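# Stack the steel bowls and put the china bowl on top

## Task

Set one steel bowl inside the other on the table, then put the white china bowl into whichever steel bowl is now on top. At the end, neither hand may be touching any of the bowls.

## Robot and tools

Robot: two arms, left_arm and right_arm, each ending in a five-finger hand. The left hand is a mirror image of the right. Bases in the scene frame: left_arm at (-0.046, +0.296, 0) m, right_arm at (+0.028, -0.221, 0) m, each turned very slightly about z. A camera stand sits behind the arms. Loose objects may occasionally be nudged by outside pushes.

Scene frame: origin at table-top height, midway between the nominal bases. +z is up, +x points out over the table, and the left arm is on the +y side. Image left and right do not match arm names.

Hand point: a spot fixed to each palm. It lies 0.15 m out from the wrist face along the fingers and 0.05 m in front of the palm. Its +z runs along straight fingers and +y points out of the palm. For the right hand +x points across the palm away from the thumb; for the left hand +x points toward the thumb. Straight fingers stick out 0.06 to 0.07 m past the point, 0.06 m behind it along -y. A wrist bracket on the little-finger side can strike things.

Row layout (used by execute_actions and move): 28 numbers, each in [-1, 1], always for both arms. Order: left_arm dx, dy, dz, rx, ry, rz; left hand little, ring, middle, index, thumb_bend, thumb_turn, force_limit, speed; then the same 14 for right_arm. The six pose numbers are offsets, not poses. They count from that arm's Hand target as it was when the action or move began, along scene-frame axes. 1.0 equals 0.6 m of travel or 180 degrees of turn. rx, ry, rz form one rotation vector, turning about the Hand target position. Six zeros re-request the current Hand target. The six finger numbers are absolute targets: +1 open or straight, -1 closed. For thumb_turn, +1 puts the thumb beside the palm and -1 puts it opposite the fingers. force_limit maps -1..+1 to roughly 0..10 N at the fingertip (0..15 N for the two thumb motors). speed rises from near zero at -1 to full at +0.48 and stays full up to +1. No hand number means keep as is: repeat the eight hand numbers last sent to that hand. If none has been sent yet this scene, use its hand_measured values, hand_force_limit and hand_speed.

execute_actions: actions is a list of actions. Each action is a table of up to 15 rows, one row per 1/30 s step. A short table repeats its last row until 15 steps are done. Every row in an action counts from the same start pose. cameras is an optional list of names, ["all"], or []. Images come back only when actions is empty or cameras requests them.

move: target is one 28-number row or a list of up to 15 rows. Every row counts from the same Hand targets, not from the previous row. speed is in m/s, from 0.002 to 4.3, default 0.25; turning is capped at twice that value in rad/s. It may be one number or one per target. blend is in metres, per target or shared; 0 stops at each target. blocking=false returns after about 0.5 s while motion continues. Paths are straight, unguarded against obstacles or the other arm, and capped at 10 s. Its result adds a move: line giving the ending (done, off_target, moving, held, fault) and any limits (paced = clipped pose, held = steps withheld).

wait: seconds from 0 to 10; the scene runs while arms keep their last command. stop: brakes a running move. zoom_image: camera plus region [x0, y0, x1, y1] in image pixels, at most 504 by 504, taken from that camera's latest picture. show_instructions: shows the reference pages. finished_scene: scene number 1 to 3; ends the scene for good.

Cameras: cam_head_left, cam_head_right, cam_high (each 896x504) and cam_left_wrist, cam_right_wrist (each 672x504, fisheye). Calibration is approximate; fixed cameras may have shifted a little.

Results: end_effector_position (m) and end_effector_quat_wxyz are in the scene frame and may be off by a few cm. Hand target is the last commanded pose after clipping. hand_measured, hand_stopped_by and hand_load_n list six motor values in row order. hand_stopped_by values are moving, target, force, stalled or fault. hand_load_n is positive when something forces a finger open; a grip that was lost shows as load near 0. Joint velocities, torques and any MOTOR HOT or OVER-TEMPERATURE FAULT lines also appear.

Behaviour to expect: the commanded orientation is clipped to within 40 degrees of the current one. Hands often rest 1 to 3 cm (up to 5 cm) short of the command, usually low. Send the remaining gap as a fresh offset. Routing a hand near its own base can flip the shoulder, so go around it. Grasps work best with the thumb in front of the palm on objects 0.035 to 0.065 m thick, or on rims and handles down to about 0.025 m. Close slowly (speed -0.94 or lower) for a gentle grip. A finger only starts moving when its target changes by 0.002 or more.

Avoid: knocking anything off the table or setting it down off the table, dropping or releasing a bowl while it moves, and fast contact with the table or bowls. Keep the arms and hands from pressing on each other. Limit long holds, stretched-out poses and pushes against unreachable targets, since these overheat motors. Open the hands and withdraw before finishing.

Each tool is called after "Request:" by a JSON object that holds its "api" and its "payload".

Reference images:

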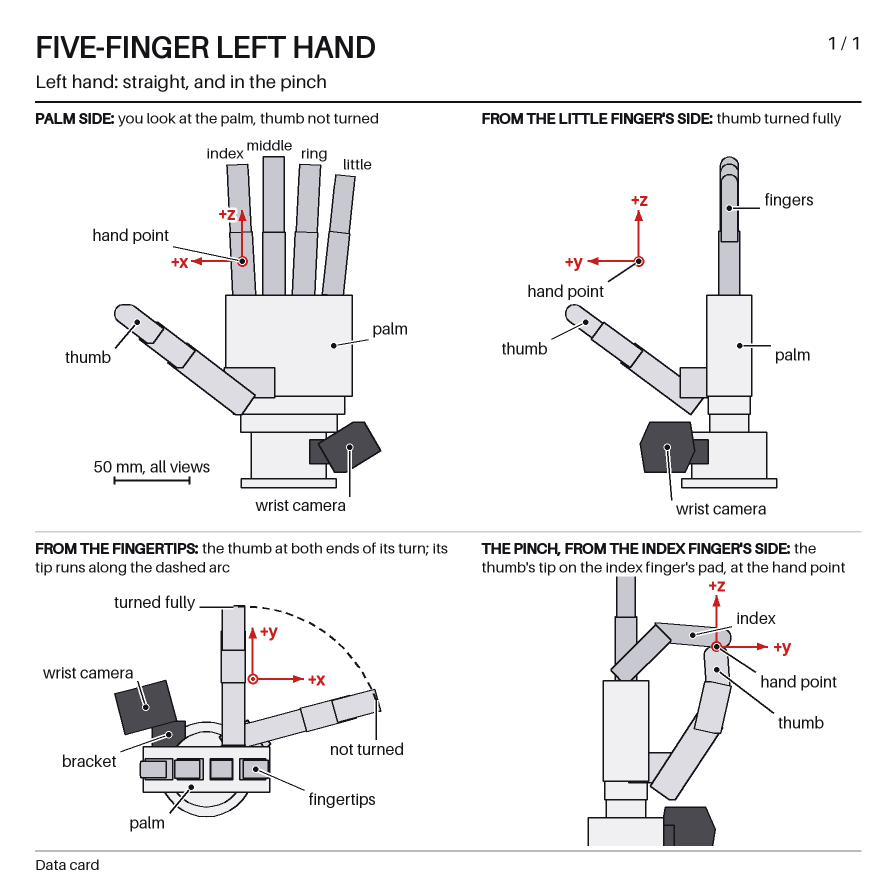

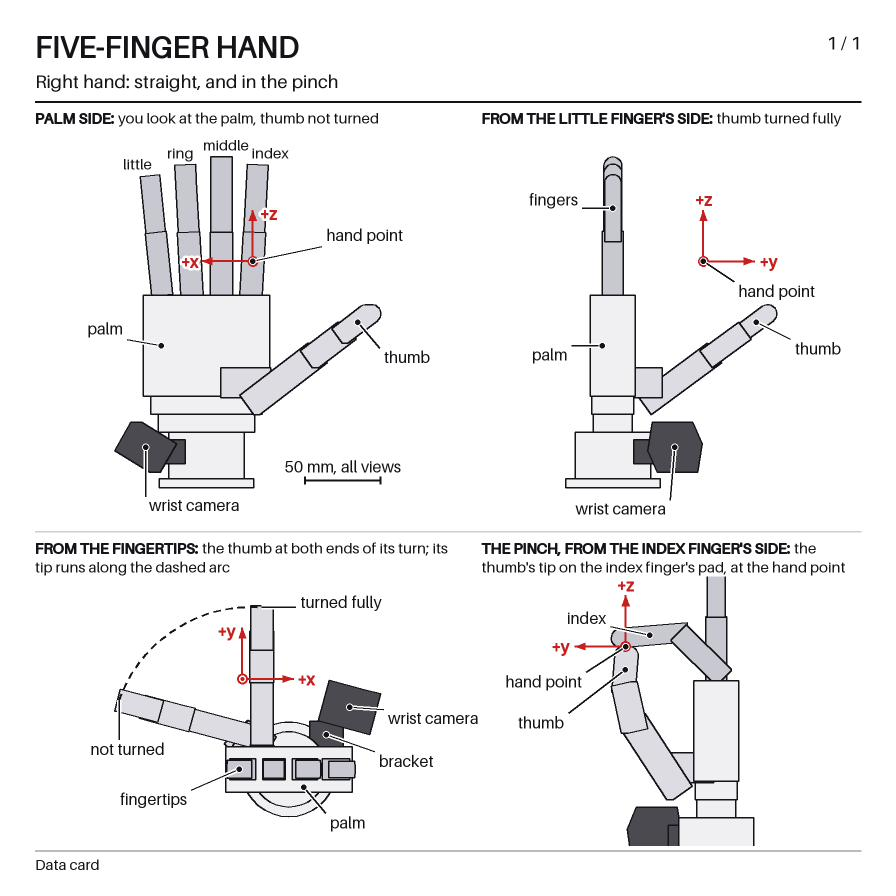

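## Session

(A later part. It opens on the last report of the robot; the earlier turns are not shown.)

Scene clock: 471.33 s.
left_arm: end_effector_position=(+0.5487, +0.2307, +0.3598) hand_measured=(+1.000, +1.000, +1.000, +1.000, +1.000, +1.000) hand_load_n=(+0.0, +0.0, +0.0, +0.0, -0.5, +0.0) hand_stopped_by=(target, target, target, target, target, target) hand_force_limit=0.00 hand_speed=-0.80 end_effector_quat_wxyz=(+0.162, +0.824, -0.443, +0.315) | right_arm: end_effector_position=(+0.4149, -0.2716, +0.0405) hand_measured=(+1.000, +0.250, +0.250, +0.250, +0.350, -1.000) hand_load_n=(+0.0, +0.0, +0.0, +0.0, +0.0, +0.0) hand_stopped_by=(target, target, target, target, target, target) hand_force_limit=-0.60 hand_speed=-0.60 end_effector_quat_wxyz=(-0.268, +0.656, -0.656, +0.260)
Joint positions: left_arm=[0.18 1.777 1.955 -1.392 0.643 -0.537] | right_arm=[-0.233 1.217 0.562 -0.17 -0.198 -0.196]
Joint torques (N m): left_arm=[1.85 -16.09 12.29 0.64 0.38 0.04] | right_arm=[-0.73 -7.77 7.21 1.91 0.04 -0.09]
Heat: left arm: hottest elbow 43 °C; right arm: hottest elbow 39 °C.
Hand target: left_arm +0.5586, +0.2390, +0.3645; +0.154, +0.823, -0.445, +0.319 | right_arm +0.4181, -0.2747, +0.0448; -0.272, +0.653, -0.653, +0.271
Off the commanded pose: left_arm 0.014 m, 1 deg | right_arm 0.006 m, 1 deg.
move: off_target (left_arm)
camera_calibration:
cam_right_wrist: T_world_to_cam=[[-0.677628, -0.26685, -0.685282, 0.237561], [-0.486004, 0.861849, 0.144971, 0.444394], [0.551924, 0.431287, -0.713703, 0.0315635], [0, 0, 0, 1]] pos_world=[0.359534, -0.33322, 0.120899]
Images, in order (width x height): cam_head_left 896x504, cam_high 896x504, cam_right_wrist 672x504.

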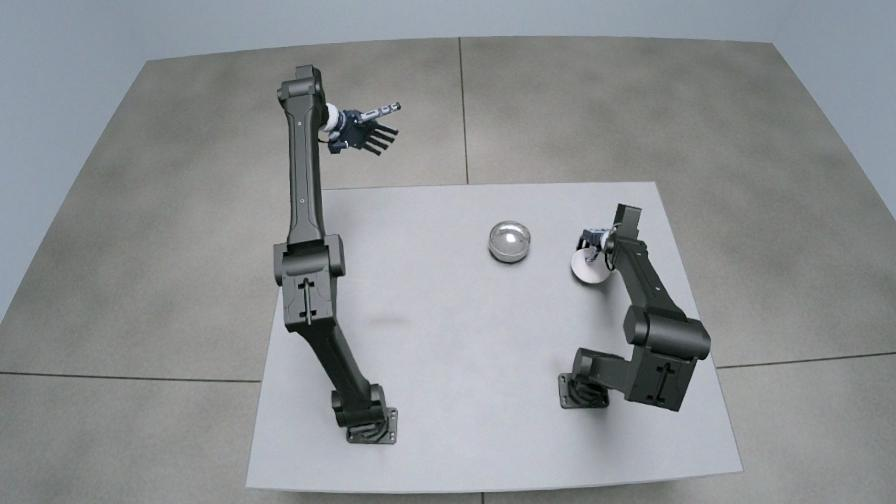

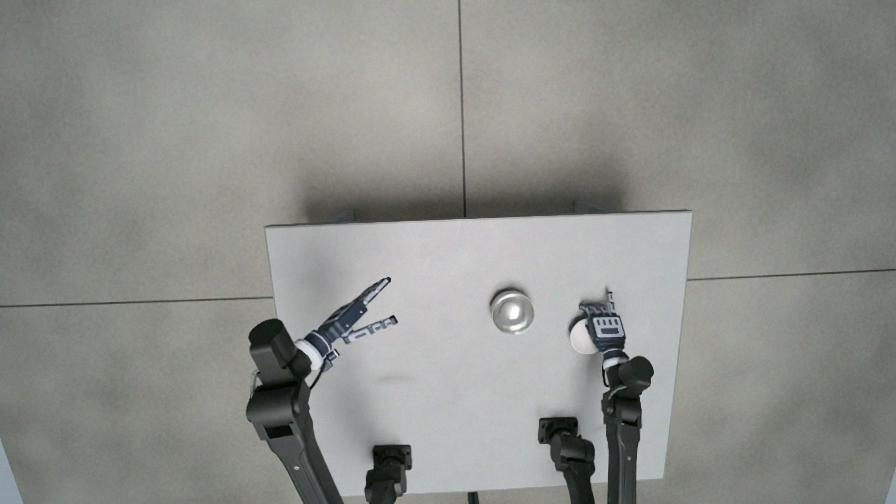

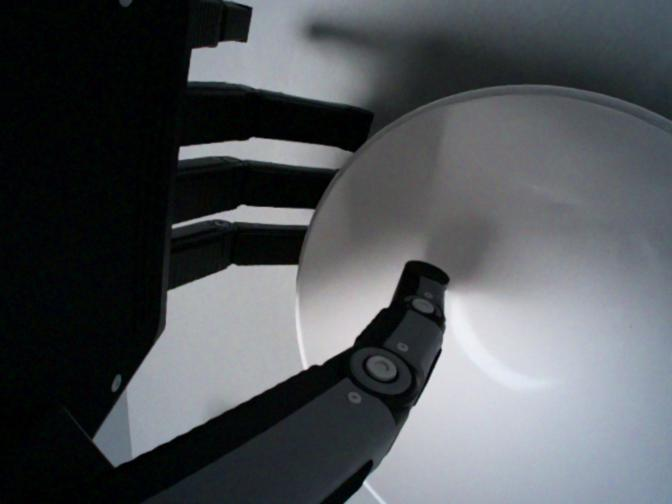

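Request:
{"api": "move", "payload": {"target": [[0,0,0,0,0,0,1,1,1,1,1,1,0,-0.8,0,0,0.013,0,0,0,1,0.25,0.25,0.25,0.35,-1,-0.6,-0.6]], "speed": [0.05], "cameras": ["cam_right_wrist"]}}

Scene clock: 480.33 s.
left_arm: end_effector_position=(+0.5487, +0.2307, +0.3598) hand_measured=(+1.000, +1.000, +1.000, +1.000, +1.000, +1.000) hand_load_n=(+0.0, +0.0, +0.0, +0.0, +0.0, -0.5) hand_stopped_by=(target, target, target, target, target, target) hand_force_limit=0.00 hand_speed=-0.80 end_effector_quat_wxyz=(+0.162, +0.824, -0.443, +0.315) | right_arm: end_effector_position=(+0.4163, -0.2720, +0.0463) hand_measured=(+1.000, +0.250, +0.250, +0.250, +0.350, -1.000) hand_load_n=(+0.0, +0.0, +0.0, +0.0, +0.0, +0.0) hand_stopped_by=(target, target, target, target, target, target) hand_force_limit=-0.60 hand_speed=-0.60 end_effector_quat_wxyz=(-0.272, +0.655, -0.653, +0.267)
Joint positions: left_arm=[0.18 1.777 1.955 -1.392 0.643 -0.537] | right_arm=[-0.233 1.202 0.562 -0.17 -0.198 -0.196]
Joint torques (N m): left_arm=[1.9 -16.09 12.29 0.64 0.38 0.04] | right_arm=[-1.08 -7.36 8.23 0.77 0.01 -0.08]
Heat: left arm: hottest elbow 43 °C; right arm: hottest elbow 39 °C.
Hand target: left_arm +0.5586, +0.2390, +0.3645; +0.154, +0.823, -0.445, +0.319 | right_arm +0.4181, -0.2747, +0.0527; -0.272, +0.653, -0.653, +0.271
Off the commanded pose: left_arm 0.014 m, 1 deg | right_arm 0.007 m, 1 deg.
move: off_target (left_arm)
camera_calibration:
cam_right_wrist: T_world_to_cam=[[-0.666961, -0.269831, -0.694518, 0.237443], [-0.48812, 0.86248, 0.133665, 0.446193], [0.562941, 0.428157, -0.70695, 0.0293359], [0, 0, 0, 1]] pos_world=[0.359647, -0.333324, 0.126007]
Images, in order (width x height): cam_right_wrist 672x504.

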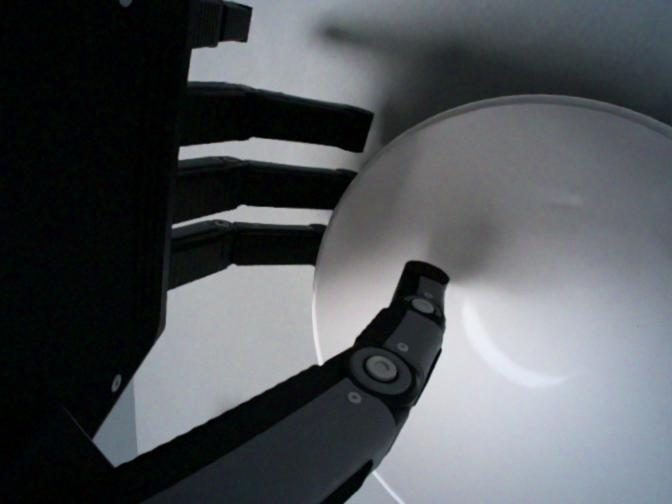

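Good. Close.

Request:
{"api": "move", "payload": {"target": [[0,0,0,0,0,0,1,1,1,1,1,1,0,-0.8,0,0,0,0,0,0,1,-0.5,-0.5,-0.55,-0.3,-1,-0.6,-0.85]], "speed": [0.05], "cameras": ["cam_right_wrist"]}}

Scene clock: 486.43 s.
left_arm: end_effector_position=(+0.5487, +0.2307, +0.3598) hand_measured=(+1.000, +1.000, +1.000, +1.000, +1.000, +1.000) hand_load_n=(+0.0, +0.0, +0.0, -0.5, +0.0, +0.0) hand_stopped_by=(target, target, target, target, target, target) hand_force_limit=0.00 hand_speed=-0.80 end_effector_quat_wxyz=(+0.162, +0.824, -0.443, +0.315) | right_arm: end_effector_position=(+0.4154, -0.2720, +0.0457) hand_measured=(+1.000, -0.276, -0.178, -0.220, +0.124, -1.000) hand_load_n=(+0.0, +2.0, +2.5, +4.0, +3.5, +0.0) hand_stopped_by=(target, force, force, force, force, target) hand_force_limit=-0.60 hand_speed=-0.85 end_effector_quat_wxyz=(-0.270, +0.655, -0.654, +0.265)
Joint positions: left_arm=[0.18 1.777 1.955 -1.392 0.643 -0.537] | right_arm=[-0.233 1.202 0.562 -0.174 -0.197 -0.196]
Joint torques (N m): left_arm=[1.9 -16.09 12.29 0.62 0.38 0.03] | right_arm=[-0.85 -7.65 8.05 0.84 -0.01 -0.06]
Heat: left arm: hottest elbow 43 °C; right arm: hottest elbow 39 °C.
Hand target: left_arm +0.5586, +0.2390, +0.3645; +0.154, +0.823, -0.445, +0.319 | right_arm +0.4181, -0.2747, +0.0527; -0.272, +0.653, -0.653, +0.271
Off the commanded pose: left_arm 0.014 m, 1 deg | right_arm 0.008 m, 1 deg.
move: off_target (left_arm)
camera_calibration:
cam_right_wrist: T_world_to_cam=[[-0.669921, -0.269105, -0.691946, 0.23784], [-0.48694, 0.8628, 0.135888, 0.445255], [0.560443, 0.42797, -0.709046, 0.0305182], [0, 0, 0, 1]] pos_world=[0.359042, -0.333223, 0.125706]
Images, in order (width x height): cam_right_wrist 672x504.

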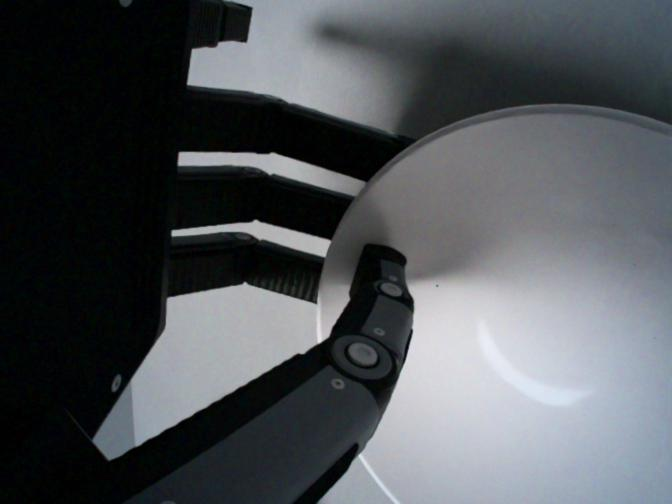

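Request:
{"api": "move", "payload": {"target": [[0,0,0,0,0,0,1,1,1,1,1,1,0,-0.8,0,0,0,0,0,0,1,-0.62,-0.6,-0.62,-0.4,-1,0.1,-0.9]], "speed": [0.05]}}

Request:
{"api": "move", "payload": {"target": [[0,0,0,0,0,0,1,1,1,1,1,1,0,-0.8,0,0,0.05,0,-0.015,0,1,-0.62,-0.6,-0.62,-0.4,-1,0.1,-0.9],[0,0,0,0,0,0,1,1,1,1,1,1,0,-0.8,0,0,0.18,0,-0.02,0,1,-0.62,-0.6,-0.62,-0.4,-1,0.1,-0.9]], "speed": [0.08,0.12], "blend": [0.01,0], "cameras": ["cam_head_left","cam_high","cam_left_wrist","cam_right_wrist"]}}

Request:
{"api": "zoom_image", "payload": {"camera": "cam_left_wrist", "region": [0, 80, 200, 280]}}

Request:
{"api": "zoom_image", "payload": {"camera": "cam_head_left", "region": [550, 200, 650, 300]}}

Scene clock: 497.80 s.
left_arm: end_effector_position=(+0.5487, +0.2307, +0.3598) hand_measured=(+1.000, +1.000, +1.000, +1.000, +1.000, +1.000) hand_load_n=(+0.0, +0.0, +0.0, +0.0, -0.5, +0.0) hand_stopped_by=(target, target, target, target, target, target) hand_force_limit=0.00 hand_speed=-0.80 end_effector_quat_wxyz=(+0.162, +0.824, -0.443, +0.315) | right_arm: end_effector_position=(+0.4153, -0.2720, +0.0456) hand_measured=(+1.000, -0.312, -0.194, -0.226, +0.110, -1.000) hand_load_n=(+0.0, +5.5, +5.0, +8.0, +8.0, +1.5) hand_stopped_by=(target, force, force, force, force, target) hand_force_limit=0.10 hand_speed=-0.90 end_effector_quat_wxyz=(-0.270, +0.655, -0.654, +0.265)
Joint positions: left_arm=[0.18 1.777 1.955 -1.392 0.643 -0.537] | right_arm=[-0.233 1.202 0.562 -0.175 -0.197 -0.196]
Joint torques (N m): left_arm=[1.9 -16.09 12.29 0.64 0.38 0.03] | right_arm=[-0.91 -7.77 8.03 0.94 -0.02 -0.11]
Heat: left arm: hottest elbow 43 °C; right arm: hottest elbow 39 °C.
Hand target: left_arm +0.5586, +0.2390, +0.3645; +0.154, +0.823, -0.445, +0.319 | right_arm +0.4181, -0.2747, +0.0527; -0.272, +0.652, -0.653, +0.271
Off the commanded pose: left_arm 0.014 m, 1 deg | right_arm 0.008 m, 1 deg.
move: off_target (left_arm)

Scene clock: 499.50 s.
left_arm: end_effector_position=(+0.5487, +0.2307, +0.3598) hand_measured=(+1.000, +1.000, +1.000, +1.000, +1.000, +1.000) hand_load_n=(+0.0, -0.5, +0.0, +0.0, +0.0, +0.0) hand_stopped_by=(target, target, target, target, target, target) hand_force_limit=0.00 hand_speed=-0.80 end_effector_quat_wxyz=(+0.162, +0.824, -0.443, +0.315) | right_arm: end_effector_position=(+0.3979, -0.2643, +0.1256) hand_measured=(+1.000, -0.312, -0.194, -0.226, +0.110, -1.000) hand_load_n=(+0.0, +5.5, +5.5, +7.5, +7.5, +1.5) hand_stopped_by=(target, force, force, force, force, target) hand_force_limit=0.10 hand_speed=-0.90 end_effector_quat_wxyz=(-0.277, +0.656, -0.650, +0.265)
Joint positions: left_arm=[0.18 1.777 1.955 -1.392 0.643 -0.537] | right_arm=[-0.233 1.001 0.66 -0.466 -0.211 -0.196]
Joint torques (N m): left_arm=[1.9 -16.15 12.29 0.64 0.38 0.03] | right_arm=[-1.38 -5.54 13.42 0.95 -0.16 -0.06]
Heat: left arm: hottest elbow 43 °C; right arm: hottest elbow 39 °C.
Hand target: left_arm +0.5586, +0.2390, +0.3645; +0.154, +0.823, -0.445, +0.319 | right_arm +0.4181, -0.2747, +0.1607; -0.292, +0.644, -0.644, +0.292
Off the commanded pose: left_arm 0.014 m, 1 deg | right_arm 0.042 m, 4 deg.
move: off_target (left_arm, right_arm)
camera_calibration:
cam_left_wrist: T_world_to_cam=[[0.90531, 0.397669, 0.14924, -0.644211], [0.0270352, -0.404595, 0.914096, -0.239078], [0.42389, -0.823506, -0.377035, 0.205114], [0, 0, 0, 1]] pos_world=[0.502729, 0.328366, 0.392017]
cam_right_wrist: T_world_to_cam=[[-0.66036, -0.270116, -0.700687, 0.28046], [-0.496865, 0.856789, 0.137975, 0.421323], [0.563072, 0.43926, -0.7, 0.0944478], [0, 0, 0, 1]] pos_world=[0.341364, -0.326715, 0.204496]
Images, in order (width x height): cam_head_left 896x504, cam_high 896x504, cam_left_wrist 672x504, cam_right_wrist 672x504.

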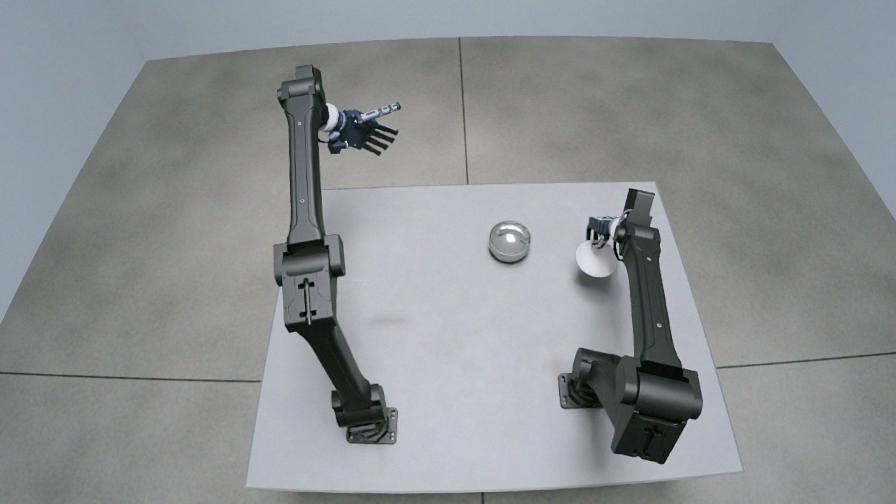

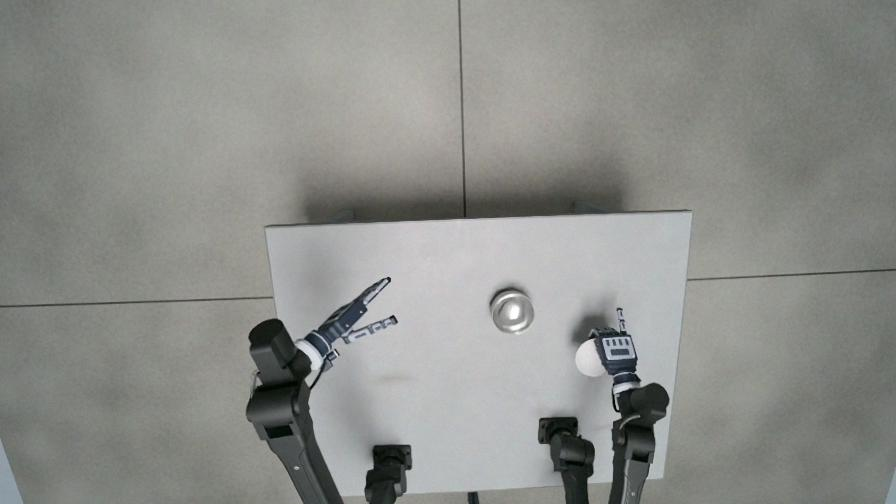

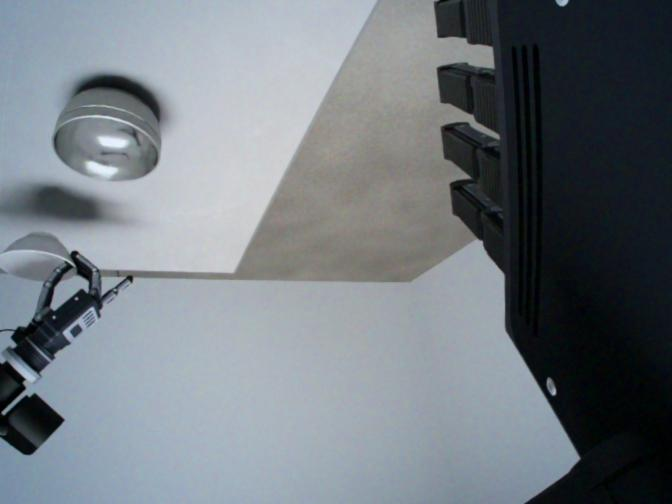

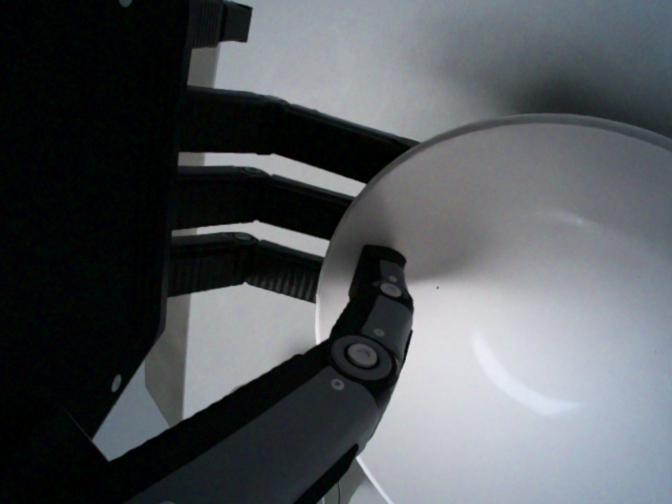

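Scaled by 2.520 from the camera's 672x504 image, which has a finer 960x720 frame.

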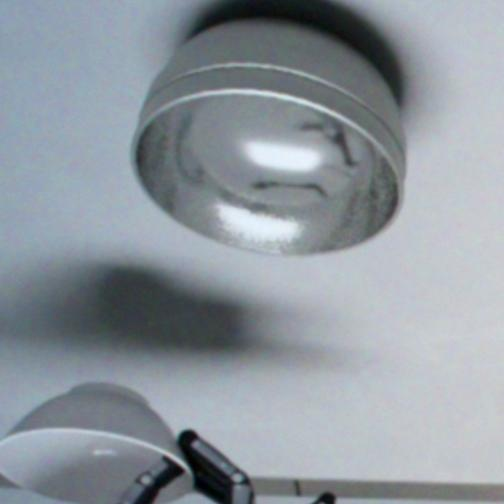

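Scaled by 5.040.

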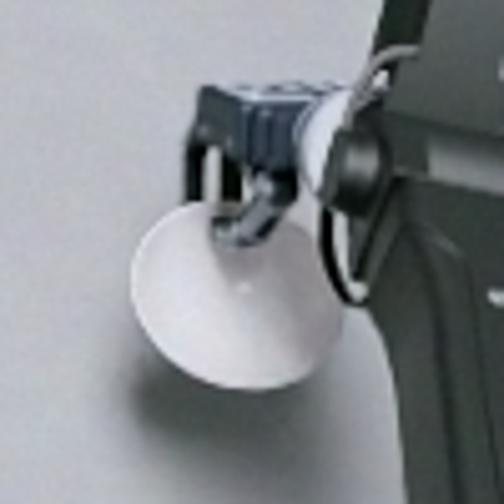

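Request:
{"api": "move", "payload": {"target": [[0,0,0,0,0,0,1,1,1,1,1,1,0,-0.8,0.03,0.04,0.045,0,0,0,1,-0.62,-0.6,-0.62,-0.4,-1,0.1,-0.9],[0,0,0,0,0,0,1,1,1,1,1,1,0,-0.8,0.203,0.373,0.055,0,0.0,0,1,-0.62,-0.6,-0.62,-0.4,-1,0.1,-0.9]], "speed": [0.1,0.13], "blend": [0.015,0], "cameras": ["cam_head_left","cam_high","cam_left_wrist","cam_right_wrist"]}}

Request:
{"api": "zoom_image", "payload": {"camera": "cam_left_wrist", "region": [0, 50, 200, 250]}}

Request:
{"api": "zoom_image", "payload": {"camera": "cam_head_left", "region": [460, 180, 560, 280]}}

Request:
{"api": "zoom_image", "payload": {"camera": "cam_high", "region": [470, 260, 570, 360]}}

Scene clock: 517.73 s.
left_arm: end_effector_position=(+0.5487, +0.2307, +0.3598) hand_measured=(+1.000, +1.000, +1.000, +1.000, +1.000, +1.000) hand_load_n=(+0.0, +0.0, +0.0, +0.0, +0.0, +0.0) hand_stopped_by=(target, target, target, target, target, target) hand_force_limit=0.00 hand_speed=-0.80 end_effector_quat_wxyz=(+0.162, +0.824, -0.443, +0.315) | right_arm: end_effector_position=(+0.5135, -0.0659, +0.1583) hand_measured=(+1.000, -0.312, -0.194, -0.226, +0.110, -1.000) hand_load_n=(+0.5, +5.5, +5.0, +7.5, +7.5, +1.5) hand_stopped_by=(target, force, force, force, force, target) hand_force_limit=0.10 hand_speed=-0.90 end_effector_quat_wxyz=(-0.258, +0.658, -0.650, +0.278)
Joint positions: left_arm=[0.18 1.777 1.955 -1.392 0.643 -0.537] | right_arm=[0.362 1.338 1.017 -0.504 0.244 0.213]
Joint torques (N m): left_arm=[1.9 -16.09 12.29 0.64 0.38 0.03] | right_arm=[0.38 -9.76 13.71 1.74 0.27 0.01]
Heat: left arm: hottest elbow 43 °C; right arm: hottest elbow 42 °C.
Hand target: left_arm +0.5586, +0.2390, +0.3645; +0.154, +0.823, -0.445, +0.319 | right_arm +0.5399, -0.0509, +0.1936; -0.292, +0.644, -0.644, +0.292
Off the commanded pose: left_arm 0.014 m, 1 deg | right_arm 0.047 m, 5 deg.
move: off_target (left_arm, right_arm)
camera_calibration:
cam_left_wrist: T_world_to_cam=[[0.90531, 0.397669, 0.14924, -0.644211], [0.0270352, -0.404595, 0.914096, -0.239078], [0.42389, -0.823506, -0.377035, 0.205114], [0, 0, 0, 1]] pos_world=[0.502729, 0.328366, 0.392017]
cam_right_wrist: T_world_to_cam=[[-0.670837, -0.290894, -0.682172, 0.434342], [-0.48357, 0.868988, 0.104978, 0.303479], [0.562261, 0.400301, -0.723617, -0.0332775], [0, 0, 0, 1]] pos_world=[0.456837, -0.124051, 0.240357]
Images, in order (width x height): cam_head_left 896x504, cam_high 896x504, cam_left_wrist 672x504, cam_right_wrist 672x504.

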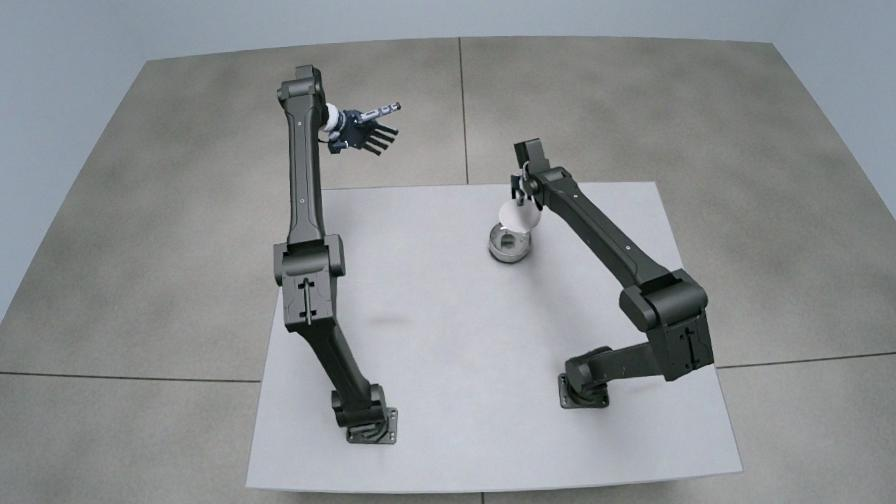

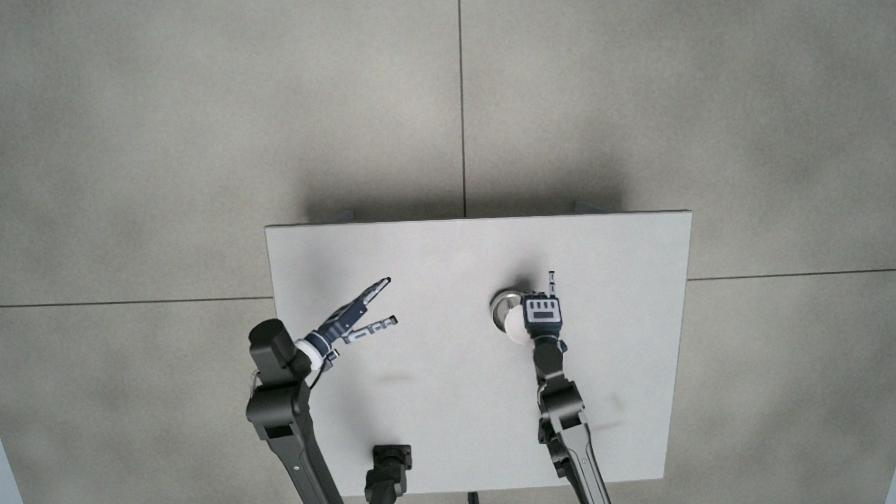

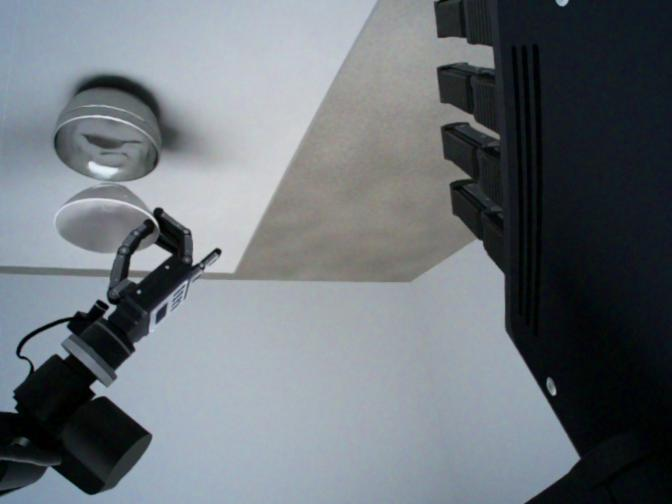

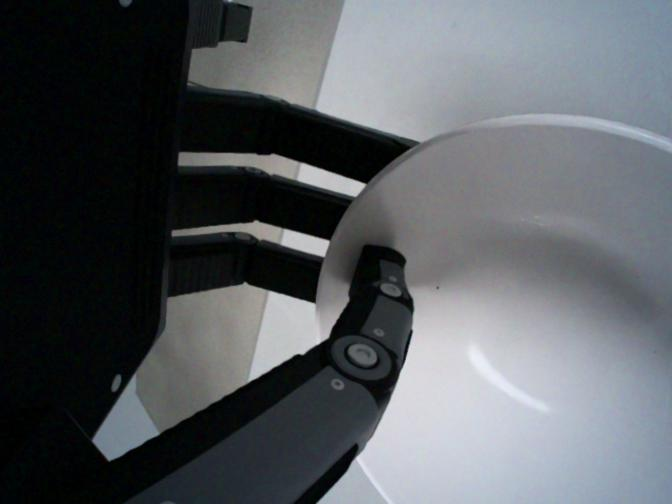

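Scaled by 2.520 from the camera's 672x504 image, which has a finer 960x720 frame.

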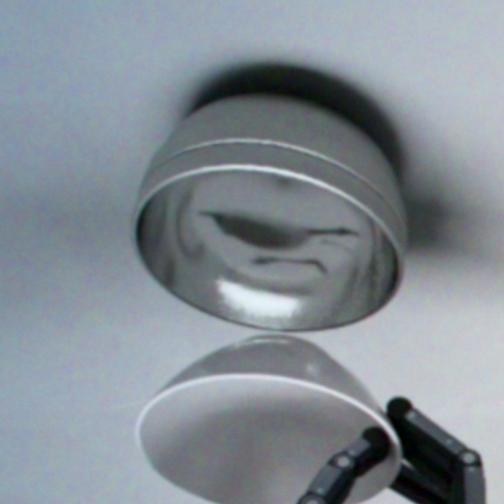

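Scaled by 5.040.

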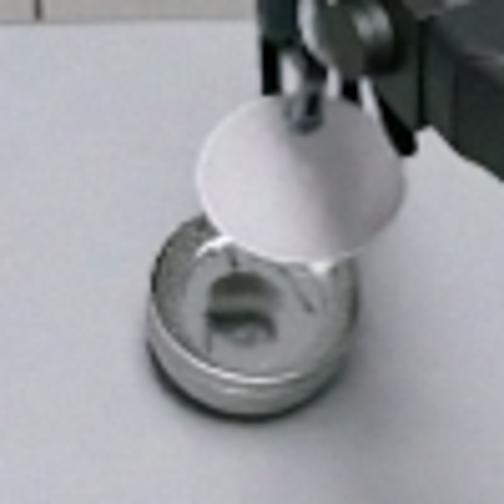

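Scaled by 5.040.

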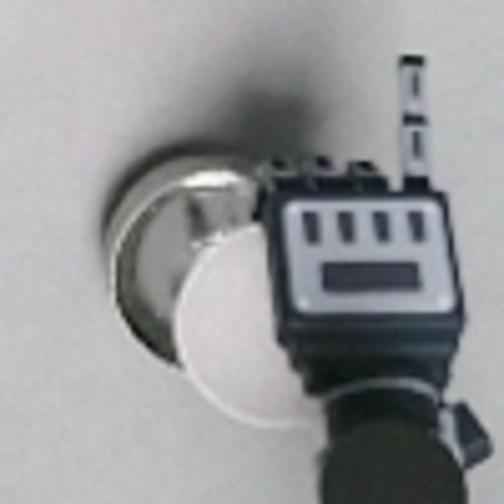

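Request:
{"api": "move", "payload": {"target": [[0,0,0,0,0,0,1,1,1,1,1,1,0,-0.8,-0.036,0.021,-0.075,0,0.014,0,1,-0.62,-0.6,-0.62,-0.4,-1,0.1,-0.9]], "speed": [0.08], "cameras": ["cam_head_left","cam_high","cam_left_wrist"]}}

Request:
{"api": "zoom_image", "payload": {"camera": "cam_left_wrist", "region": [0, 50, 200, 250]}}

Request:
{"api": "zoom_image", "payload": {"camera": "cam_head_left", "region": [460, 180, 560, 280]}}

Request:
{"api": "zoom_image", "payload": {"camera": "cam_high", "region": [470, 260, 570, 360]}}

Scene clock: 553.83 s.
left_arm: end_effector_position=(+0.5487, +0.2307, +0.3598) hand_measured=(+1.000, +1.000, +1.000, +1.000, +1.000, +1.000) hand_load_n=(+0.0, +0.0, +0.0, +0.0, +0.0, +0.0) hand_stopped_by=(target, target, target, target, target, target) hand_force_limit=0.00 hand_speed=-0.80 end_effector_quat_wxyz=(+0.162, +0.824, -0.443, +0.315) | right_arm: end_effector_position=(+0.5135, -0.0483, +0.1425) hand_measured=(+1.000, -0.312, -0.194, -0.226, +0.110, -1.000) hand_load_n=(+0.0, +5.5, +5.0, +7.5, +8.0, +1.5) hand_stopped_by=(target, force, force, force, force, target) hand_force_limit=0.10 hand_speed=-0.90 end_effector_quat_wxyz=(-0.264, +0.654, -0.654, +0.275)
Joint positions: left_arm=[0.18 1.777 1.955 -1.392 0.643 -0.537] | right_arm=[0.397 1.365 0.997 -0.457 0.262 0.253]
Joint torques (N m): left_arm=[1.9 -16.15 12.3 0.65 0.38 0.03] | right_arm=[0.56 -10.23 8.91 2.09 0.3 0.01]
Heat: left arm: hottest elbow 44 °C; right arm: hottest elbow 44 °C.
Hand target: left_arm +0.5586, +0.2390, +0.3645; +0.154, +0.823, -0.445, +0.319 | right_arm +0.5183, -0.0384, +0.1487; -0.278, +0.650, -0.651, +0.278
Off the commanded pose: left_arm 0.014 m, 1 deg | right_arm 0.013 m, 2 deg.
move: off_target (left_arm, right_arm)
camera_calibration:
cam_left_wrist: T_world_to_cam=[[0.90531, 0.397669, 0.14924, -0.644211], [0.0270352, -0.404595, 0.914096, -0.239078], [0.42389, -0.823506, -0.377035, 0.205114], [0, 0, 0, 1]] pos_world=[0.502729, 0.328366, 0.392017]
Images, in order (width x height): cam_head_left 896x504, cam_high 896x504, cam_left_wrist 672x504.

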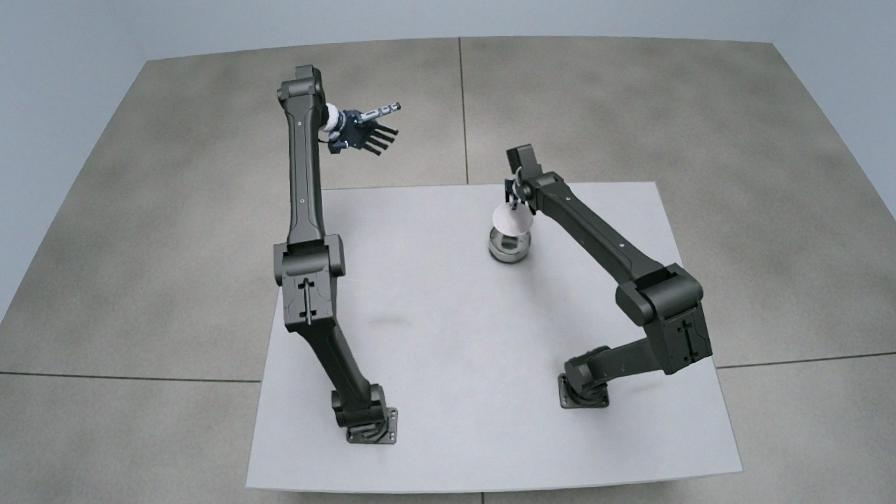

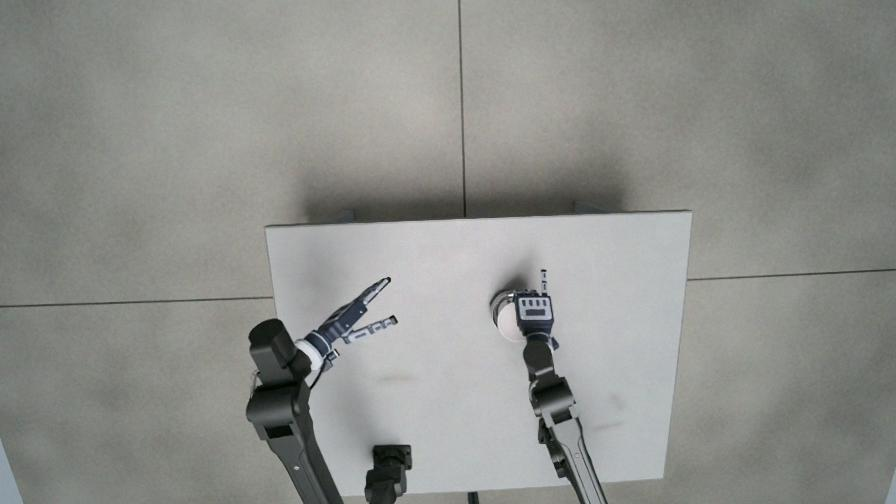

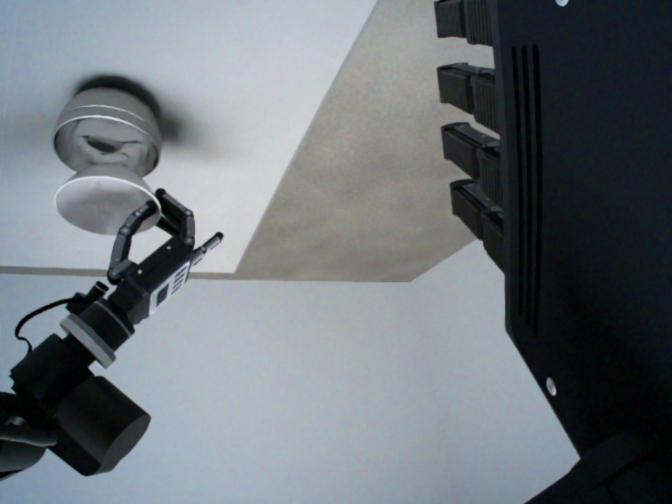

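Scaled by 2.520 from the camera's 672x504 image, which has a finer 960x720 frame.

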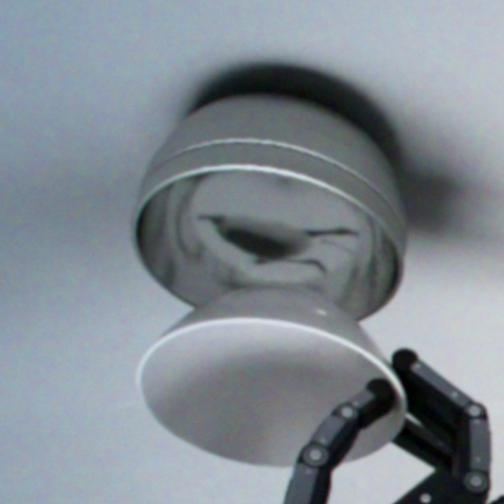

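Scaled by 5.040.

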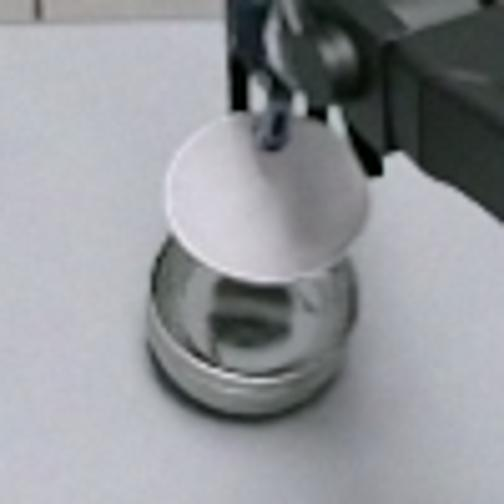

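Scaled by 5.040.

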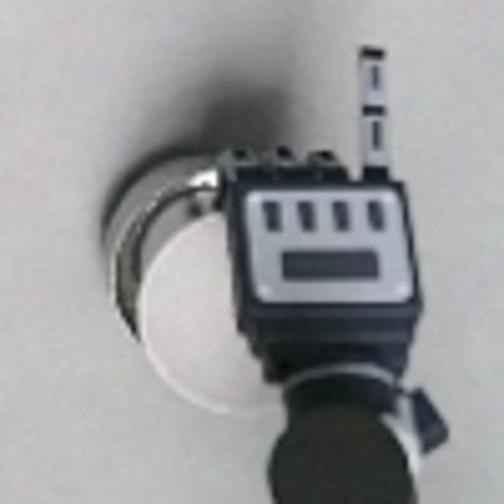

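Request:
{"api": "move", "payload": {"target": [[0,0,0,0,0,0,1,1,1,1,1,1,0,-0.8,-0.015,0.002,-0.045,0,0.003,0,1,-0.62,-0.6,-0.62,-0.4,-1,0.1,-0.9]], "speed": [0.06], "cameras": ["cam_head_left","cam_high","cam_left_wrist"]}}

Request:
{"api": "zoom_image", "payload": {"camera": "cam_left_wrist", "region": [0, 50, 200, 250]}}

Request:
{"api": "zoom_image", "payload": {"camera": "cam_head_left", "region": [460, 180, 560, 280]}}

Request:
{"api": "zoom_image", "payload": {"camera": "cam_high", "region": [470, 260, 570, 360]}}

Scene clock: 605.03 s.
left_arm: end_effector_position=(+0.5487, +0.2307, +0.3598) hand_measured=(+1.000, +1.000, +1.000, +1.000, +1.000, +1.000) hand_load_n=(+0.0, +0.0, +0.0, +0.0, +0.0, +0.0) hand_stopped_by=(target, target, target, target, target, target) hand_force_limit=0.00 hand_speed=-0.80 end_effector_quat_wxyz=(+0.162, +0.824, -0.443, +0.315) | right_arm: end_effector_position=(+0.5047, -0.0474, +0.1161) hand_measured=(+1.000, -0.312, -0.194, -0.226, +0.110, -1.000) hand_load_n=(+0.0, +5.5, +5.0, +8.0, +8.0, +1.5) hand_stopped_by=(target, force, force, force, force, target) hand_force_limit=0.10 hand_speed=-0.90 end_effector_quat_wxyz=(-0.261, +0.655, -0.655, +0.272)
Joint positions: left_arm=[0.18 1.777 1.955 -1.392 0.643 -0.537] | right_arm=[0.406 1.377 0.937 -0.396 0.266 0.262]
Joint torques (N m): left_arm=[1.96 -16.09 12.29 0.64 0.38 0.03] | right_arm=[0.26 -10.11 8.61 2.1 0.3 0.03]
Heat: left arm: hottest elbow 44 °C; right arm: hottest elbow 41 °C.
Hand target: left_arm +0.5586, +0.2390, +0.3645; +0.154, +0.823, -0.445, +0.319 | right_arm +0.5092, -0.0372, +0.1216; -0.275, +0.651, -0.652, +0.274
Off the commanded pose: left_arm 0.014 m, 1 deg | right_arm 0.012 m, 2 deg.
move: off_target (left_arm, right_arm)
camera_calibration:
cam_left_wrist: T_world_to_cam=[[0.90531, 0.397669, 0.14924, -0.644211], [0.0270352, -0.404595, 0.914096, -0.239078], [0.42389, -0.823506, -0.377035, 0.205114], [0, 0, 0, 1]] pos_world=[0.502729, 0.328366, 0.392017]
Images, in order (width x height): cam_head_left 896x504, cam_high 896x504, cam_left_wrist 672x504.

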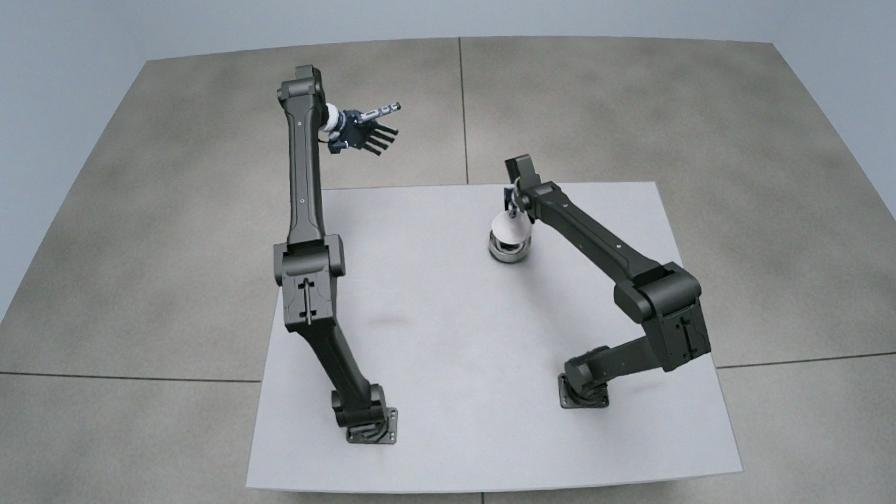

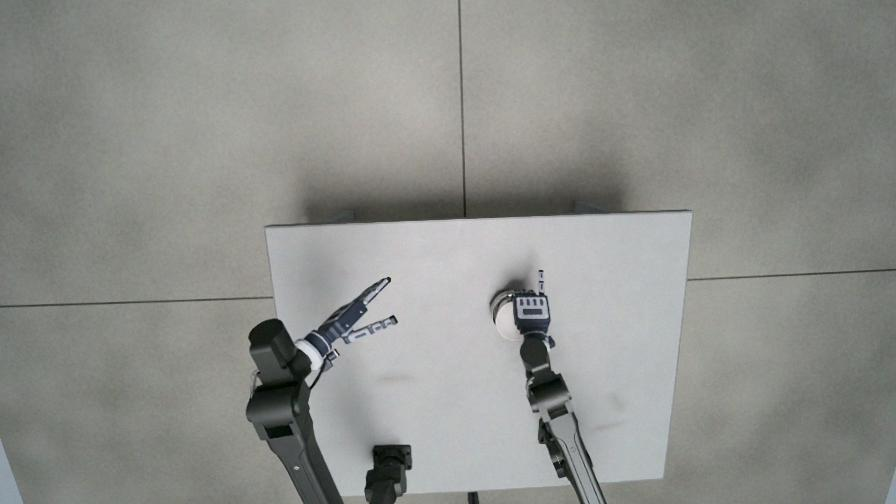

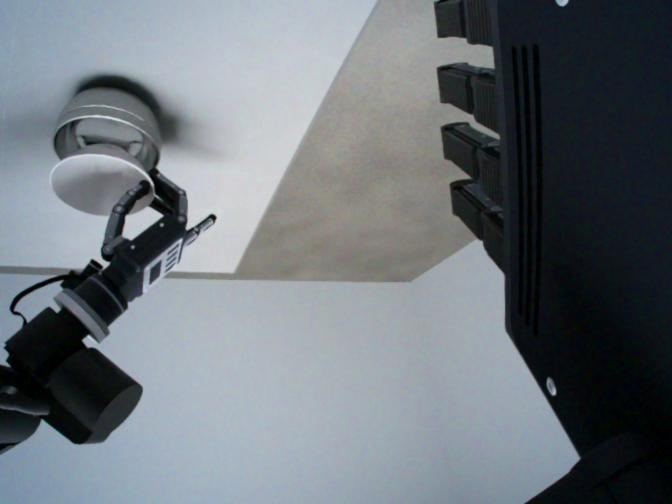

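Scaled by 2.520 from the camera's 672x504 image, which has a finer 960x720 frame.

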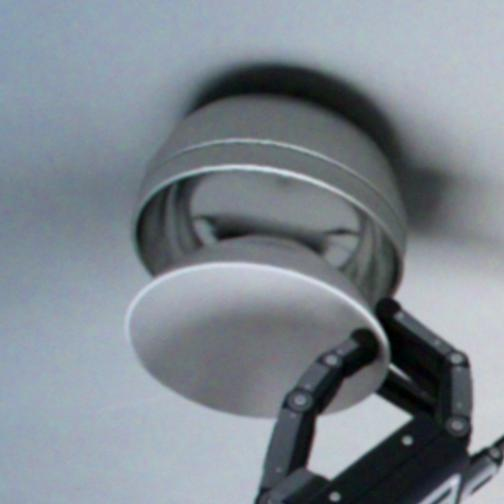

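Scaled by 5.040.

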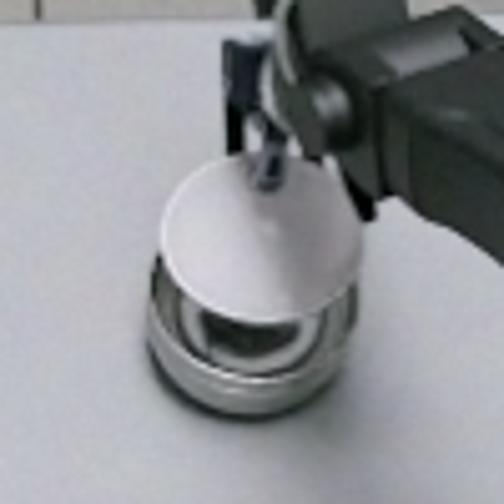

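Scaled by 5.040.

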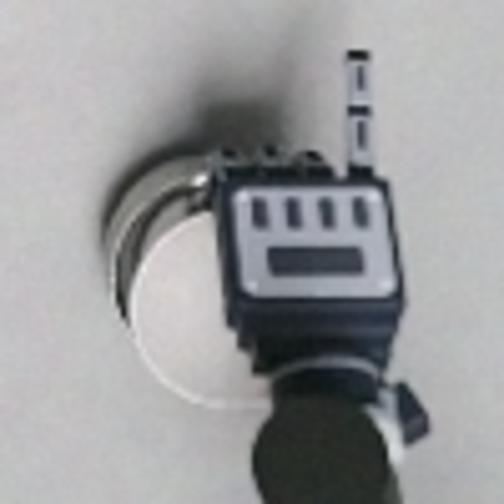

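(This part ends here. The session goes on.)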